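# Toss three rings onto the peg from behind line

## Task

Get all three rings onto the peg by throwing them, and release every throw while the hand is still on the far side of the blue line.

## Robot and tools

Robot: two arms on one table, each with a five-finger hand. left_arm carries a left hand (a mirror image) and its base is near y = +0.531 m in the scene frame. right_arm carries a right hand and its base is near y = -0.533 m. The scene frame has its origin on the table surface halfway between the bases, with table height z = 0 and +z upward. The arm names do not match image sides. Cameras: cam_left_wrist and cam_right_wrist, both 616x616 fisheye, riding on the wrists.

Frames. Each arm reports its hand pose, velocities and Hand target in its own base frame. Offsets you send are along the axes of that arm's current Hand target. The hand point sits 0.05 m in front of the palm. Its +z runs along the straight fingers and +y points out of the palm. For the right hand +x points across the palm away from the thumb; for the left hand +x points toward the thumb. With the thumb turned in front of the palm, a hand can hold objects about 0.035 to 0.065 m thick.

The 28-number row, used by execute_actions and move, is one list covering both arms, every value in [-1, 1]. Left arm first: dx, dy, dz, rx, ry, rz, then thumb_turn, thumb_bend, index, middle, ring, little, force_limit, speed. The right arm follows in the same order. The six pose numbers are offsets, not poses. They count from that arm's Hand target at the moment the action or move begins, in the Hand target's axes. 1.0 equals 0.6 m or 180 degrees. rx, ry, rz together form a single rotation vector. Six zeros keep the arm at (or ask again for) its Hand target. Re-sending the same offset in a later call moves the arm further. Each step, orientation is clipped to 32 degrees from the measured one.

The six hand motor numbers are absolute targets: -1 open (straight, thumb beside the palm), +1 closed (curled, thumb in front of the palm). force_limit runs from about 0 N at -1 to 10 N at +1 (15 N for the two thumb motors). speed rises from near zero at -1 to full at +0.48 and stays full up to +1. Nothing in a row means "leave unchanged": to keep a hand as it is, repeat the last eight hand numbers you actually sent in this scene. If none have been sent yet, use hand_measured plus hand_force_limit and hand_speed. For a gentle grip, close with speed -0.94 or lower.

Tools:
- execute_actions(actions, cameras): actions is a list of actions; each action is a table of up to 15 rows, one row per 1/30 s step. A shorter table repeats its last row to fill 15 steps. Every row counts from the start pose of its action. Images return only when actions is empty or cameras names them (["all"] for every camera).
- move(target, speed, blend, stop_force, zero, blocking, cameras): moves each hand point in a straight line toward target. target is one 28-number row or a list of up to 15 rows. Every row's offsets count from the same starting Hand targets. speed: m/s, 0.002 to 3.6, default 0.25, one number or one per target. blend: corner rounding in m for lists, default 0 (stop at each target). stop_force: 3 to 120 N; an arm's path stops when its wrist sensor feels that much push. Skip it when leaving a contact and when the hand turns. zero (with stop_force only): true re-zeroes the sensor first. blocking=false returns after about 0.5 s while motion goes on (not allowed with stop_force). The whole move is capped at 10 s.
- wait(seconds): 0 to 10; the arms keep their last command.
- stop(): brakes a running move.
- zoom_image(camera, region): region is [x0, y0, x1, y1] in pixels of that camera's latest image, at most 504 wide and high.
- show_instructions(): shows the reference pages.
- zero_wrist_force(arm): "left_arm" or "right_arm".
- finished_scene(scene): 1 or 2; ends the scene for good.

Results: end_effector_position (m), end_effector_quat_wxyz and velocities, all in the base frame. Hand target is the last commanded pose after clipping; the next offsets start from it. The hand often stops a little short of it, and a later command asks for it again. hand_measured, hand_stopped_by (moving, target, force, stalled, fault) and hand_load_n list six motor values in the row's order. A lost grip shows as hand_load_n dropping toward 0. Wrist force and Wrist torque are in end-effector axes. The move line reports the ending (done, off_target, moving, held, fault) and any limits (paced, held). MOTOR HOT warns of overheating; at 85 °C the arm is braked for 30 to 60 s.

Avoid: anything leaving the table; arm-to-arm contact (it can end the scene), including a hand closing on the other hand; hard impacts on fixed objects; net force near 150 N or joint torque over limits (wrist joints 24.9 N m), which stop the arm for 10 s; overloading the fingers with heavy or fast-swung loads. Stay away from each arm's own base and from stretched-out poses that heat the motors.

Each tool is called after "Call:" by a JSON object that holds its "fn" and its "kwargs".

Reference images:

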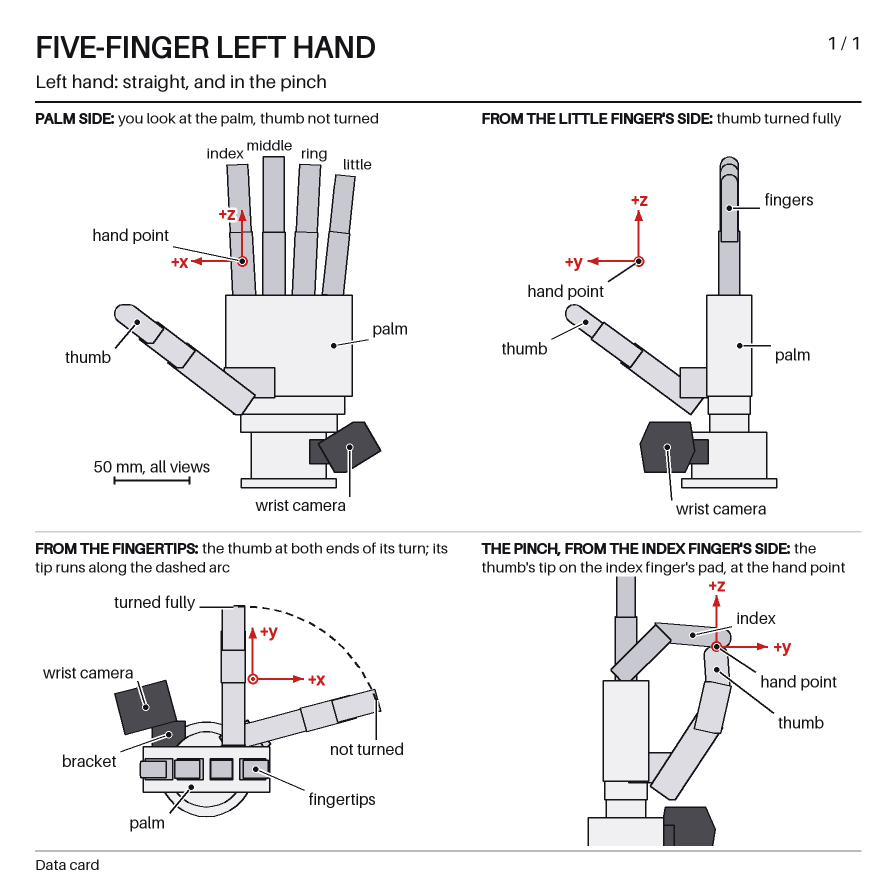

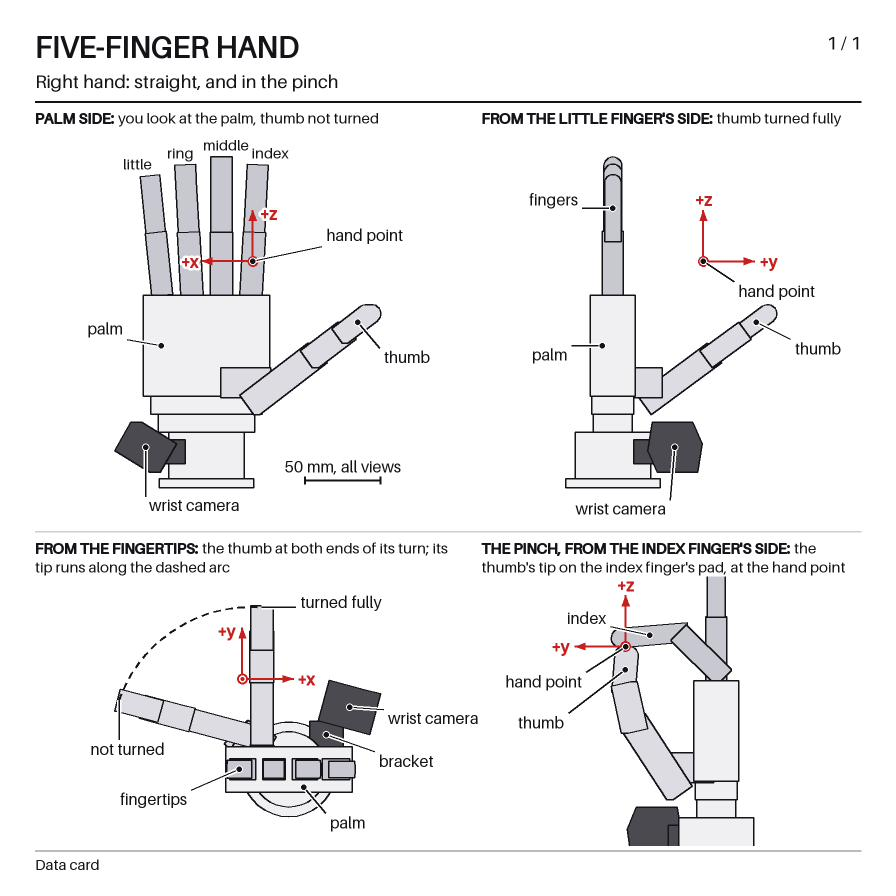

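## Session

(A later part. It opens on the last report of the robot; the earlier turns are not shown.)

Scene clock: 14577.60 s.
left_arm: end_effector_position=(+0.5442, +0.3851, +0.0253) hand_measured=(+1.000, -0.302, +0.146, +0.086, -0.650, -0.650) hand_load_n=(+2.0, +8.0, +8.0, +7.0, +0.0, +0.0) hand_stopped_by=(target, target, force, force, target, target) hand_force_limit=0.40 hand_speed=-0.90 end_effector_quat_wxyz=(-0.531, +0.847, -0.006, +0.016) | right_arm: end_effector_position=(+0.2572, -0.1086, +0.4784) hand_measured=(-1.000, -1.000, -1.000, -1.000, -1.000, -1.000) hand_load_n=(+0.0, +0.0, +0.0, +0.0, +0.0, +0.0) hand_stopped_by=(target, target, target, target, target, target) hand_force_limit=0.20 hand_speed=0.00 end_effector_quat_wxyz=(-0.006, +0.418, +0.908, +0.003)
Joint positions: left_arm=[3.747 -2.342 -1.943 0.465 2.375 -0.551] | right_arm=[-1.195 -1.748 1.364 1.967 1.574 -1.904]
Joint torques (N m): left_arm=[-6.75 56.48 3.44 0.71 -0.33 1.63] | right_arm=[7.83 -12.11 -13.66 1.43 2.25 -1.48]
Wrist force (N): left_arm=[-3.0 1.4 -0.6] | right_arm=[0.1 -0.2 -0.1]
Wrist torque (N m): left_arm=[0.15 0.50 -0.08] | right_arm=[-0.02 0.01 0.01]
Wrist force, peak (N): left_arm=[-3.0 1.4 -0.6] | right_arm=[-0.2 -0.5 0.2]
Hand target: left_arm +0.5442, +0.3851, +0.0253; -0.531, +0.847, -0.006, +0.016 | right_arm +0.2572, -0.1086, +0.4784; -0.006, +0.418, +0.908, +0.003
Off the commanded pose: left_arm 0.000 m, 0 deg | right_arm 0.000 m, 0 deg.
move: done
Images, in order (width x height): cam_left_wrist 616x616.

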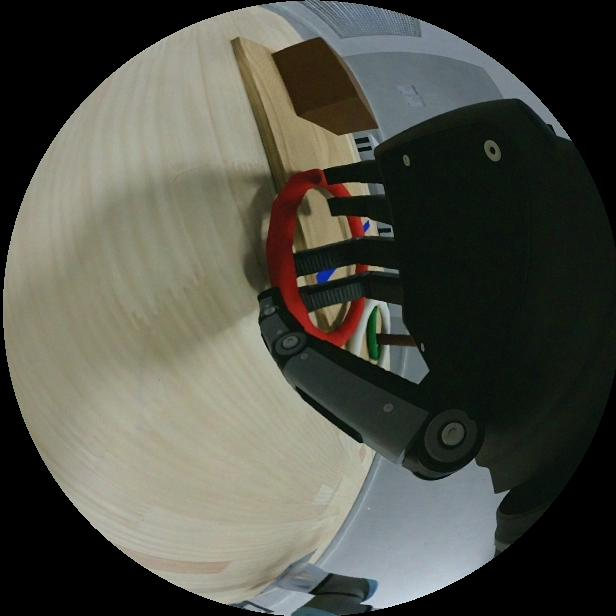

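Call:
{"fn": "move", "kwargs": {"target": [0.0013,-0.0454,-0.021,0,0,0,1,-0.3,0.4,0.1,-0.65,-0.65,0.4,-0.9,0,0,0,0,0,0,-1,-1,-1,-1,-1,-1,0.2,0], "speed": 0.06, "cameras": ["cam_left_wrist"]}}

Call:
{"fn": "zoom_image", "kwargs": {"camera": "cam_left_wrist", "region": [210, 150, 390, 350]}}

Scene clock: 14583.93 s.
left_arm: end_effector_position=(+0.5443, +0.3856, +0.0554) hand_measured=(+1.000, -0.302, +0.146, +0.086, -0.650, -0.650) hand_load_n=(+1.5, +8.0, +7.0, +7.0, +0.0, +0.0) hand_stopped_by=(target, target, force, force, target, target) hand_force_limit=0.40 hand_speed=-0.90 end_effector_quat_wxyz=(-0.531, +0.847, -0.006, +0.016) | right_arm: end_effector_position=(+0.2572, -0.1086, +0.4784) hand_measured=(-1.000, -1.000, -1.000, -1.000, -1.000, -1.000) hand_load_n=(+0.0, +0.0, +0.0, +0.0, +0.0, +0.0) hand_stopped_by=(target, target, target, target, target, target) hand_force_limit=0.20 hand_speed=0.00 end_effector_quat_wxyz=(-0.006, +0.418, +0.908, +0.003)
Joint positions: left_arm=[3.748 -2.274 -1.95 0.404 2.374 -0.55] | right_arm=[-1.195 -1.748 1.364 1.967 1.574 -1.904]
Joint torques (N m): left_arm=[5.1 34.68 9.48 5.11 -0.39 -0.35] | right_arm=[7.4 -11.88 -13.15 1.45 2.37 -1.37]
Wrist force (N): left_arm=[-2.9 1.2 -0.3] | right_arm=[0.0 -0.2 0.2]
Wrist torque (N m): left_arm=[0.11 0.49 -0.13] | right_arm=[-0.04 0.02 0.01]
Wrist force, peak (N): left_arm=[-2.8 1.9 -0.2] | right_arm=[0.0 -0.5 0.1]
Hand target: left_arm +0.5443, +0.3856, +0.0553; -0.531, +0.847, -0.006, +0.016 | right_arm +0.2572, -0.1086, +0.4784; -0.006, +0.418, +0.908, +0.003
Off the commanded pose: left_arm 0.000 m, 0 deg | right_arm 0.000 m, 0 deg.
move: done
Images, in order (width x height): cam_left_wrist 616x616.

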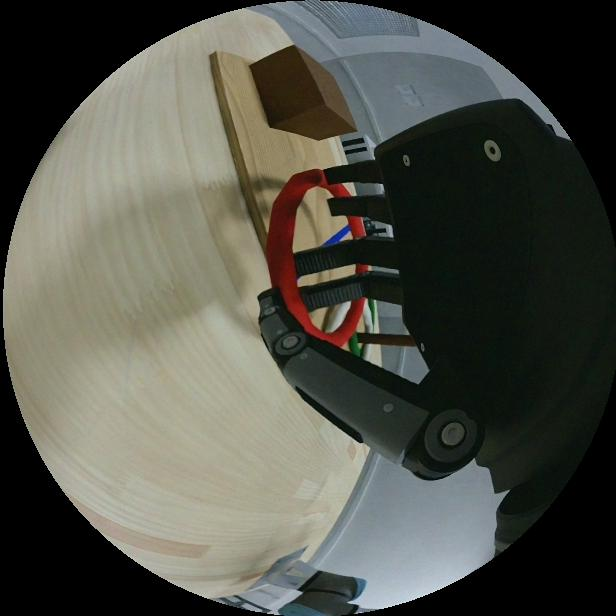

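Scaled by 2.520 from the camera's 616x616 image, which has a finer 880x880 frame.

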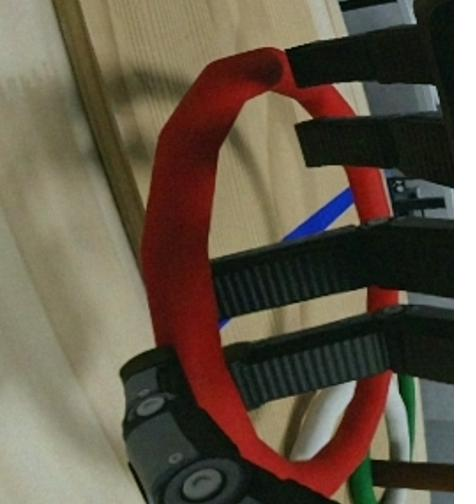

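Call:
{"fn": "move", "kwargs": {"target": [0,0,0,0,0,0,1,-0.3,0.136,0.075,-0.65,-0.65,0.4,-0.9,0,0,0,0,0,0,-1,-1,-1,-1,-1,-1,0.2,0], "cameras": ["cam_left_wrist"]}}

Call:
{"fn": "zoom_image", "kwargs": {"camera": "cam_left_wrist", "region": [210, 150, 390, 350]}}

Scene clock: 14635.17 s.
left_arm: end_effector_position=(+0.5443, +0.3856, +0.0553) hand_measured=(+1.000, -0.302, +0.136, +0.072, -0.650, -0.650) hand_load_n=(+1.0, +5.0, +5.0, +5.0, +0.0, +0.0) hand_stopped_by=(target, target, target, target, target, target) hand_force_limit=0.40 hand_speed=-0.90 end_effector_quat_wxyz=(-0.531, +0.847, -0.006, +0.016) | right_arm: end_effector_position=(+0.2572, -0.1086, +0.4784) hand_measured=(-1.000, -1.000, -1.000, -1.000, -1.000, -1.000) hand_load_n=(+0.0, +0.0, +0.0, +0.0, +0.0, +0.0) hand_stopped_by=(target, target, target, target, target, target) hand_force_limit=0.20 hand_speed=0.00 end_effector_quat_wxyz=(-0.006, +0.418, +0.908, +0.003)
Joint positions: left_arm=[3.748 -2.274 -1.95 0.404 2.374 -0.55] | right_arm=[-1.195 -1.748 1.364 1.967 1.574 -1.904]
Joint torques (N m): left_arm=[-3.1 35.17 18.79 5.15 1.73 -1.03] | right_arm=[7.74 -11.34 -13.05 1.56 2.15 -1.48]
Wrist force (N): left_arm=[-2.5 1.3 -0.4] | right_arm=[-0.2 -0.1 -0.2]
Wrist torque (N m): left_arm=[0.12 0.43 -0.11] | right_arm=[0.00 0.05 0.00]
Wrist force, peak (N): left_arm=[-3.1 1.4 -0.3] | right_arm=[-0.4 -0.5 0.2]
Hand target: left_arm +0.5443, +0.3856, +0.0553; -0.531, +0.847, -0.006, +0.016 | right_arm +0.2572, -0.1086, +0.4784; -0.006, +0.418, +0.908, +0.003
Off the commanded pose: left_arm 0.000 m, 0 deg | right_arm 0.000 m, 0 deg.
move: done
Images, in order (width x height): cam_left_wrist 616x616.

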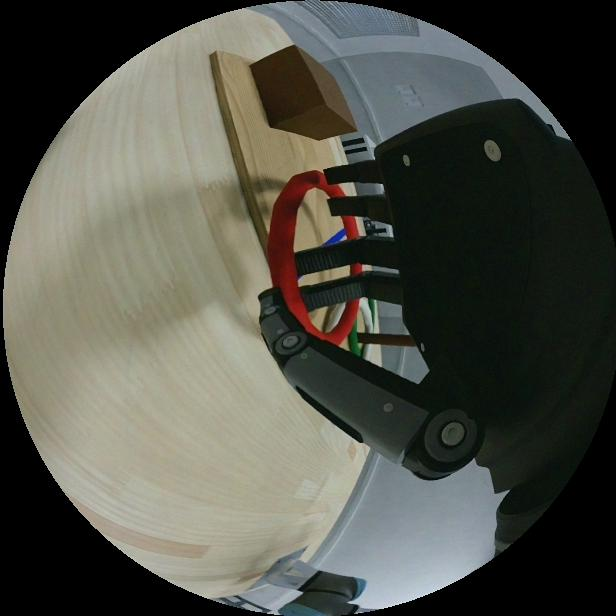

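Scaled by 2.520 from the camera's 616x616 image, which has a finer 880x880 frame.

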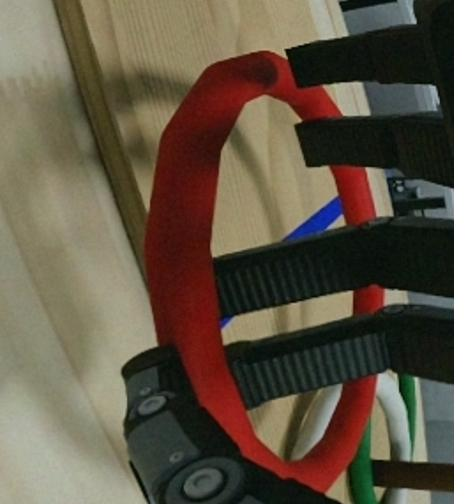

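Call:
{"fn": "move", "kwargs": {"target": [[0.0063,-0.2268,-0.1051,0,0,0,1,-0.3,0.136,0.075,-0.65,-0.65,0.4,-0.9,0,0,0,0,0,0,-1,-1,-1,-1,-1,-1,0.2,0],[-0.3298,-0.5377,-0.0657,0.0032,-0.117,-0.0542,1,-0.3,0.136,0.075,-0.65,-0.65,0.4,-0.9,0,0,0,0,0,0,-1,-1,-1,-1,-1,-1,0.2,0]], "speed": 0.15, "blend": 0.03, "cameras": ["cam_left_wrist"]}}

Call:
{"fn": "zoom_image", "kwargs": {"camera": "cam_left_wrist", "region": [210, 150, 390, 350]}}

Scene clock: 14653.97 s.
left_arm: end_effector_position=(+0.3428, +0.4963, +0.3586) hand_measured=(+1.000, -0.302, +0.134, +0.072, -0.650, -0.650) hand_load_n=(+1.0, +5.0, +5.5, +4.5, +0.0, +0.0) hand_stopped_by=(target, target, target, target, target, target) hand_force_limit=0.40 hand_speed=-0.90 end_effector_quat_wxyz=(-0.524, +0.831, +0.163, -0.093) | right_arm: end_effector_position=(+0.2572, -0.1086, +0.4784) hand_measured=(-1.000, -1.000, -1.000, -1.000, -1.000, -1.000) hand_load_n=(+0.0, +0.0, +0.0, +0.0, +0.0, +0.0) hand_stopped_by=(target, target, target, target, target, target) hand_force_limit=0.20 hand_speed=0.00 end_effector_quat_wxyz=(-0.006, +0.418, +0.908, +0.003)
Joint positions: left_arm=[4.078 -1.655 -1.85 -0.368 2.435 -0.616] | right_arm=[-1.195 -1.748 1.364 1.967 1.574 -1.904]
Joint torques (N m): left_arm=[1.67 19.15 13.83 4.38 -0.51 0.47] | right_arm=[7.65 -12.09 -11.72 1.52 2.19 -1.54]
Wrist force (N): left_arm=[-2.6 1.4 -0.5] | right_arm=[0.0 0.0 0.2]
Wrist torque (N m): left_arm=[0.15 0.46 0.07] | right_arm=[-0.01 0.01 0.02]
Wrist force, peak (N): left_arm=[-2.8 3.0 0.2] | right_arm=[0.1 -0.6 0.0]
Hand target: left_arm +0.3427, +0.4963, +0.3585; -0.524, +0.831, +0.163, -0.094 | right_arm +0.2572, -0.1086, +0.4784; -0.006, +0.418, +0.908, +0.003
Off the commanded pose: left_arm 0.000 m, 0 deg | right_arm 0.000 m, 0 deg.
move: done
Images, in order (width x height): cam_left_wrist 616x616.

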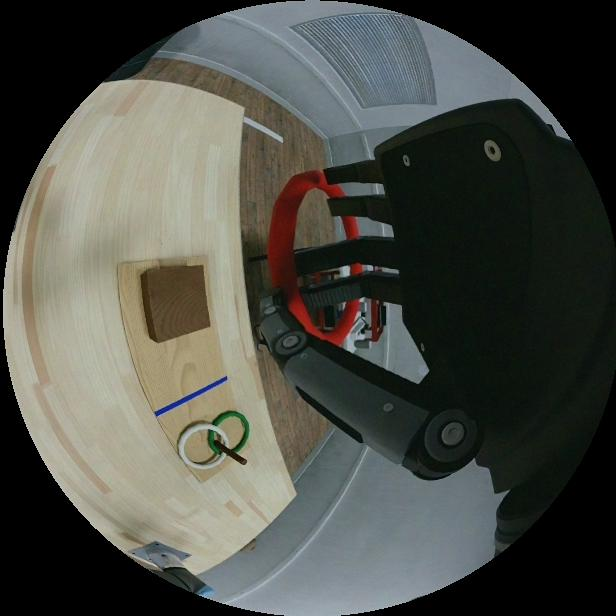

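Scaled by 2.520 from the camera's 616x616 image, which has a finer 880x880 frame.

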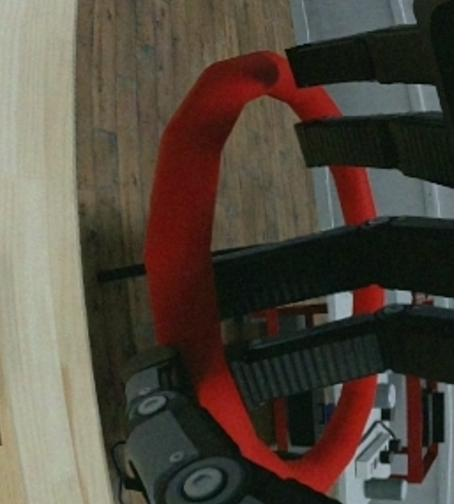

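Call:
{"fn": "execute_actions", "kwargs": {"actions": [[[0.0164,-0.0014,-0.0069,-0.0004,0.0129,0.0060,1,-0.3,0.136,0.075,-0.65,-0.65,0.4,-0.9,0,0,0,0,0,0,-1,-1,-1,-1,-1,-1,0.2,0],[0.0382,-0.0035,-0.0155,-0.0008,0.0299,0.0138,1,-0.3,0.136,0.075,-0.65,-0.65,0.4,-0.9,0,0,0,0,0,0,-1,-1,-1,-1,-1,-1,0.2,0],[0.0651,-0.0061,-0.0260,-0.0014,0.0508,0.0235,1,-0.3,0.136,0.075,-0.65,-0.65,0.4,-0.9,0,0,0,0,0,0,-1,-1,-1,-1,-1,-1,0.2,0],[0.0971,-0.0092,-0.0387,-0.0021,0.0759,0.0352,1,-0.3,0.136,0.075,-0.65,-0.65,0.4,-0.9,0,0,0,0,0,0,-1,-1,-1,-1,-1,-1,0.2,0],[0.1342,-0.0125,-0.0540,-0.0029,0.1049,0.0486,1,-0.3,0.136,0.075,-0.65,-0.65,0.4,-0.9,0,0,0,0,0,0,-1,-1,-1,-1,-1,-1,0.2,0],[0.1761,-0.0161,-0.0715,-0.0038,0.1380,0.0639,1,-0.3,0.136,0.075,-0.65,-0.65,0.4,-0.9,0,0,0,0,0,0,-1,-1,-1,-1,-1,-1,0.2,0],[0.2230,-0.0200,-0.0920,-0.0048,0.1751,0.0811,1,-0.3,0.136,0.075,-0.65,-0.65,0.4,-0.9,0,0,0,0,0,0,-1,-1,-1,-1,-1,-1,0.2,0],[0.2673,-0.0235,-0.1117,-0.0058,0.2103,0.0974,1,-1,-1,-1,-1,-1,0.4,-0.35,0,0,0,0,0,0,-1,-1,-1,-1,-1,-1,0.2,0],[0.3048,-0.0261,-0.1295,-0.0066,0.2406,0.1115,1,-1,-1,-1,-1,-1,0.4,-0.35,0,0,0,0,0,0,-1,-1,-1,-1,-1,-1,0.2,0],[0.3423,-0.0285,-0.1478,-0.0075,0.2708,0.1255,1,-1,-1,-1,-1,-1,0.4,-0.35,0,0,0,0,0,0,-1,-1,-1,-1,-1,-1,0.2,0],[0.3796,-0.0308,-0.1661,-0.0083,0.3011,0.1395,1,-1,-1,-1,-1,-1,0.4,-0.35,0,0,0,0,0,0,-1,-1,-1,-1,-1,-1,0.2,0],[0.4168,-0.0331,-0.1847,-0.0091,0.3313,0.1535,1,-1,-1,-1,-1,-1,0.4,-0.35,0,0,0,0,0,0,-1,-1,-1,-1,-1,-1,0.2,0],[0.4540,-0.0353,-0.2035,-0.0100,0.3616,0.1675,1,-1,-1,-1,-1,-1,0.4,-0.35,0,0,0,0,0,0,-1,-1,-1,-1,-1,-1,0.2,0],[0.4659,-0.0360,-0.2095,-0.0102,0.3713,0.1720,1,-1,-1,-1,-1,-1,0.4,-0.35,0,0,0,0,0,0,-1,-1,-1,-1,-1,-1,0.2,0],[0.4688,-0.0362,-0.2110,-0.0103,0.3737,0.1731,1,-1,-1,-1,-1,-1,0.4,-0.35,0,0,0,0,0,0,-1,-1,-1,-1,-1,-1,0.2,0]]], "cameras": ["cam_left_wrist"]}}

Call:
{"fn": "zoom_image", "kwargs": {"camera": "cam_left_wrist", "region": [130, 180, 260, 310]}}

Scene clock: 14687.70 s.
left_arm: end_effector_position=(+0.6264, +0.4917, +0.4350) hand_measured=(+1.000, -1.000, -1.000, -1.000, -1.000, -1.000) hand_load_n=(+0.0, +0.0, +0.0, +0.0, +0.0, +0.0) hand_stopped_by=(target, target, target, target, target, target) hand_force_limit=0.40 hand_speed=-0.35 end_effector_quat_wxyz=(-0.483, +0.760, -0.357, +0.248) | right_arm: end_effector_position=(+0.2572, -0.1086, +0.4784) hand_measured=(-1.000, -1.000, -1.000, -1.000, -1.000, -1.000) hand_load_n=(+0.0, +0.0, -0.5, +0.0, +0.0, +0.0) hand_stopped_by=(target, target, target, target, target, target) hand_force_limit=0.20 hand_speed=0.00 end_effector_quat_wxyz=(-0.006, +0.418, +0.908, +0.003)
Joint positions: left_arm=[4.092 -1.928 -1.367 -0.286 1.305 0.088] | right_arm=[-1.195 -1.748 1.364 1.967 1.574 -1.904]
Joint torques (N m): left_arm=[-4.67 32.17 18.84 0.36 1.03 1.14] | right_arm=[7.35 -11.96 -12.44 1.56 2.22 -1.37]
Wrist force (N): left_arm=[-2.9 0.9 -0.8] | right_arm=[0.2 -0.3 0.0]
Wrist torque (N m): left_arm=[0.18 0.49 -0.12] | right_arm=[-0.04 -0.01 0.02]
Wrist force, peak (N): left_arm=[-6.1 2.4 0.7] | right_arm=[0.1 -0.7 0.1]
Hand target: left_arm +0.6392, +0.5020, +0.4370; -0.471, +0.763, -0.366, +0.249 | right_arm +0.2572, -0.1086, +0.4784; -0.006, +0.418, +0.908, +0.003
Off the commanded pose: left_arm 0.019 m, 2 deg; position clipped | right_arm 0.000 m, 0 deg.
Step readings (end_effector_position of left_arm | right_arm):
0: (+0.3427, +0.4963, +0.3585) | (+0.2572, -0.1086, +0.4784)
1: (+0.3429, +0.4963, +0.3585) | (+0.2572, -0.1086, +0.4784)
2: (+0.3462, +0.4964, +0.3593) | (+0.2572, -0.1086, +0.4784)
4: (+0.3655, +0.4969, +0.3651) | (+0.2572, -0.1086, +0.4784)
8: (+0.4485, +0.4952, +0.3927) | (+0.2572, -0.1086, +0.4784)
15: (+0.5881, +0.4911, +0.4326) | (+0.2572, -0.1086, +0.4784)
Images, in order (width x height): cam_left_wrist 616x616.

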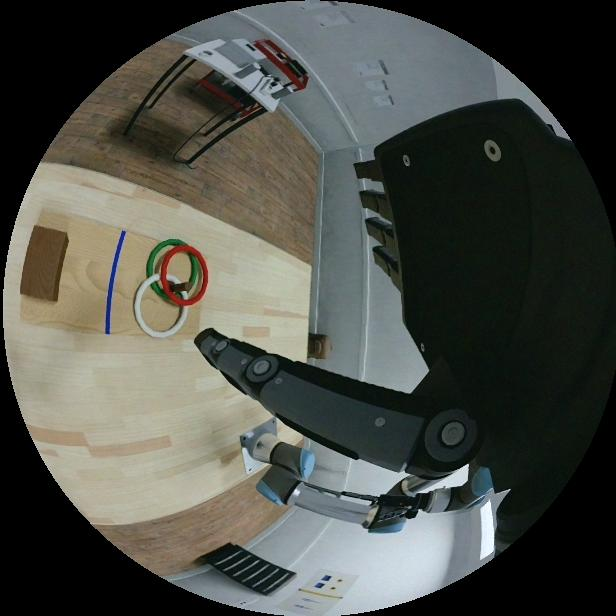

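Scaled by 3.877 from the camera's 616x616 image, which has a finer 880x880 frame.

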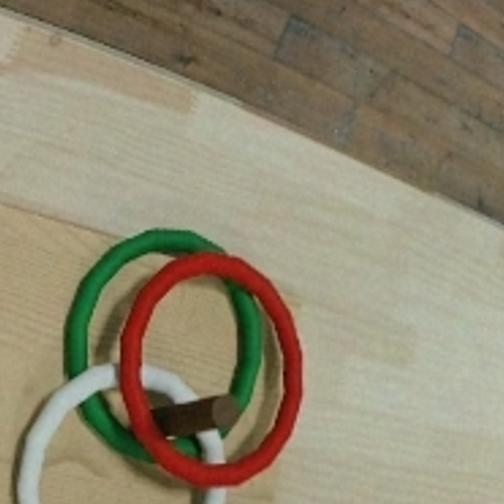

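Call:
{"fn": "move", "kwargs": {"target": [-0.2267,0.2988,-0.3412,0.0071,-0.2566,-0.1189,1,-1,-1,-1,-1,-1,0.4,0,0,0,0,0,0,0,-1,-1,-1,-1,-1,-1,0.2,0], "speed": 0.2}}

Call:
{"fn": "move", "kwargs": {"target": [0,0,0,0,0,0,-1,-1,-1,-1,-1,-1,0.4,0,0,0,0,0,0,0,-1,-1,-1,-1,-1,-1,0.2,0], "cameras": ["cam_left_wrist"]}}

Call:
{"fn": "zoom_image", "kwargs": {"camera": "cam_left_wrist", "region": [190, 290, 330, 430]}}

Scene clock: 14702.27 s.
left_arm: end_effector_position=(+0.3501, +0.4481, +0.3589) hand_measured=(+1.000, -1.000, -1.000, -1.000, -1.000, -1.000) hand_load_n=(+0.0, +0.0, +0.0, +0.0, +0.0, +0.0) hand_stopped_by=(target, target, target, target, target, target) hand_force_limit=0.40 hand_speed=0.00 end_effector_quat_wxyz=(-0.531, +0.847, -0.006, +0.017) | right_arm: end_effector_position=(+0.2572, -0.1086, +0.4784) hand_measured=(-1.000, -1.000, -1.000, -1.000, -1.000, -1.000) hand_load_n=(+0.0, +0.0, +0.0, +0.0, +0.0, +0.0) hand_stopped_by=(target, target, target, target, target, target) hand_force_limit=0.20 hand_speed=0.00 end_effector_quat_wxyz=(-0.006, +0.418, +0.908, +0.003)
Joint positions: left_arm=[4.161 -1.49 -2.049 -0.11 2.028 -0.265] | right_arm=[-1.195 -1.748 1.364 1.967 1.574 -1.904]
Joint torques (N m): left_arm=[-7.39 12.03 23.26 4.21 1.25 1.5] | right_arm=[7.23 -11.73 -12.18 1.56 2.23 -1.48]
Wrist force (N): left_arm=[-2.7 0.7 -0.5] | right_arm=[-0.1 -0.3 -0.1]
Wrist torque (N m): left_arm=[0.12 0.46 -0.10] | right_arm=[-0.03 0.04 0.00]
Wrist force, peak (N): left_arm=[-3.4 1.2 -0.6] | right_arm=[0.2 -0.5 -0.2]
Hand target: left_arm +0.3501, +0.4481, +0.3589; -0.531, +0.847, -0.006, +0.017 | right_arm +0.2572, -0.1086, +0.4784; -0.006, +0.418, +0.908, +0.003
Off the commanded pose: left_arm 0.000 m, 0 deg | right_arm 0.000 m, 0 deg.
move: done

Scene clock: 14703.60 s.
left_arm: end_effector_position=(+0.3501, +0.4481, +0.3589) hand_measured=(-1.000, -1.000, -1.000, -1.000, -1.000, -1.000) hand_load_n=(+0.0, +0.0, +0.0, -0.5, +0.0, +0.0) hand_stopped_by=(target, target, target, target, target, target) hand_force_limit=0.40 hand_speed=0.00 end_effector_quat_wxyz=(-0.531, +0.847, -0.006, +0.017) | right_arm: end_effector_position=(+0.2572, -0.1086, +0.4784) hand_measured=(-1.000, -1.000, -1.000, -1.000, -1.000, -1.000) hand_load_n=(+0.0, +0.0, +0.0, +0.0, +0.0, +0.0) hand_stopped_by=(target, target, target, target, target, target) hand_force_limit=0.20 hand_speed=0.00 end_effector_quat_wxyz=(-0.006, +0.418, +0.908, +0.003)
Joint positions: left_arm=[4.161 -1.49 -2.049 -0.11 2.028 -0.265] | right_arm=[-1.195 -1.748 1.364 1.967 1.574 -1.904]
Joint torques (N m): left_arm=[-7.03 10.27 13.4 4.87 1.35 -1.66] | right_arm=[7.7 -11.98 -12.43 1.5 2.27 -1.41]
Wrist force (N): left_arm=[-2.7 0.5 -0.5] | right_arm=[0.1 -0.4 0.2]
Wrist torque (N m): left_arm=[0.09 0.45 -0.08] | right_arm=[-0.06 0.00 0.01]
Wrist force, peak (N): left_arm=[-2.8 0.4 -0.4] | right_arm=[0.0 -0.5 -0.1]
Hand target: left_arm +0.3501, +0.4481, +0.3589; -0.531, +0.847, -0.006, +0.017 | right_arm +0.2572, -0.1086, +0.4784; -0.006, +0.418, +0.908, +0.003
Off the commanded pose: left_arm 0.000 m, 0 deg | right_arm 0.000 m, 0 deg.
move: done
Images, in order (width x height): cam_left_wrist 616x616.

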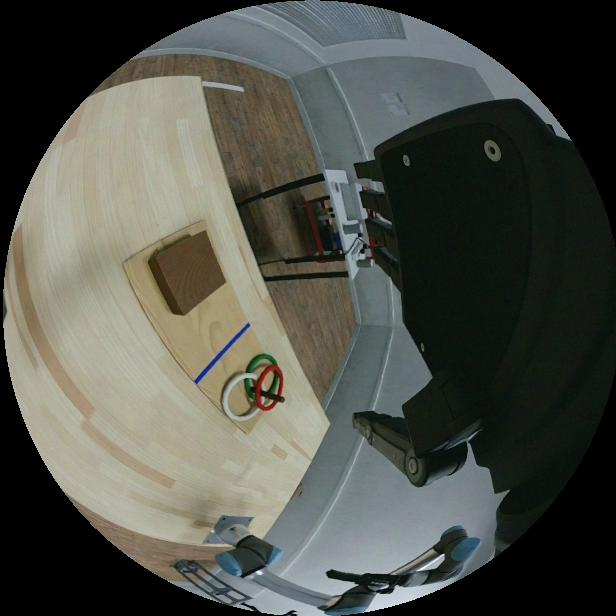

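Scaled by 3.600 from the camera's 616x616 image, which has a finer 880x880 frame.

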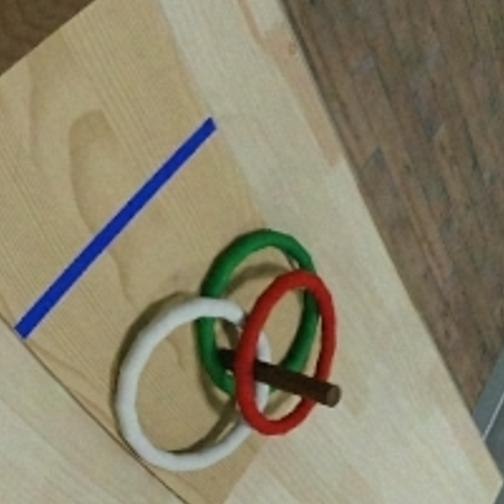

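Call:
{"fn": "move", "kwargs": {"target": [0.6042,0.26,0.0261,0,0,0,-1,-1,-1,-1,-1,-1,0.4,0,0,0,0,0,0,0,-1,-1,-1,-1,-1,-1,0.2,0], "speed": 0.2, "cameras": ["cam_left_wrist"]}}

Call:
{"fn": "zoom_image", "kwargs": {"camera": "cam_left_wrist", "region": [180, 130, 360, 310]}}

Scene clock: 14717.90 s.
left_arm: end_effector_position=(+0.7141, +0.3842, +0.2197) hand_measured=(-1.000, -1.000, -1.000, -1.000, -1.000, -1.000) hand_load_n=(-0.5, +0.0, +0.0, +0.0, +0.0, +0.0) hand_stopped_by=(target, target, target, target, target, target) hand_force_limit=0.40 hand_speed=0.00 end_effector_quat_wxyz=(-0.531, +0.847, -0.006, +0.017) | right_arm: end_effector_position=(+0.2572, -0.1086, +0.4784) hand_measured=(-1.000, -1.000, -1.000, -1.000, -1.000, -1.000) hand_load_n=(+0.0, +0.0, +0.0, +0.0, -0.5, +0.0) hand_stopped_by=(target, target, target, target, target, target) hand_force_limit=0.20 hand_speed=0.00 end_effector_quat_wxyz=(-0.006, +0.418, +0.908, +0.003)
Joint positions: left_arm=[3.603 -2.252 -1.368 -0.312 2.482 -0.698] | right_arm=[-1.195 -1.748 1.364 1.967 1.574 -1.904]
Joint torques (N m): left_arm=[-1.71 46.7 27.47 4.54 -0.24 1.94] | right_arm=[7.79 -11.78 -12.88 1.56 2.24 -1.42]
Wrist force (N): left_arm=[-2.6 0.5 -0.9] | right_arm=[0.2 -0.1 0.0]
Wrist torque (N m): left_arm=[0.13 0.46 -0.10] | right_arm=[0.00 0.00 0.03]
Wrist force, peak (N): left_arm=[-4.2 -0.3 -0.6] | right_arm=[-0.1 -0.6 0.1]
Hand target: left_arm +0.7141, +0.3842, +0.2197; -0.531, +0.847, -0.006, +0.017 | right_arm +0.2572, -0.1086, +0.4784; -0.006, +0.418, +0.908, +0.003
Off the commanded pose: left_arm 0.000 m, 0 deg | right_arm 0.000 m, 0 deg.
move: done
Images, in order (width x height): cam_left_wrist 616x616.

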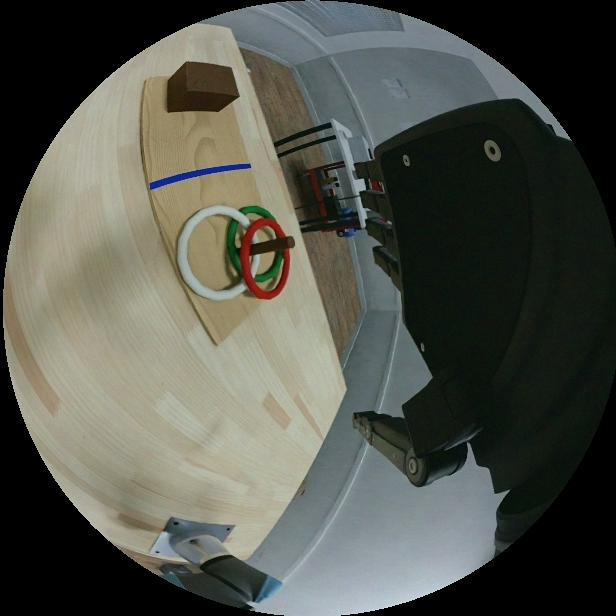

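Scaled by 2.800 from the camera's 616x616 image, which has a finer 880x880 frame.

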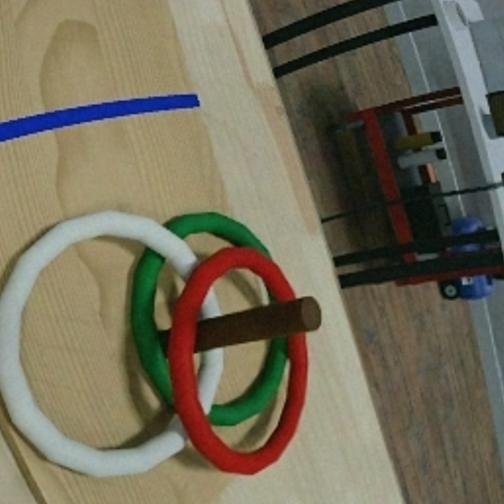

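Call:
{"fn": "finished_scene", "kwargs": {"scene": 1}}

The scene is finished: the task was done.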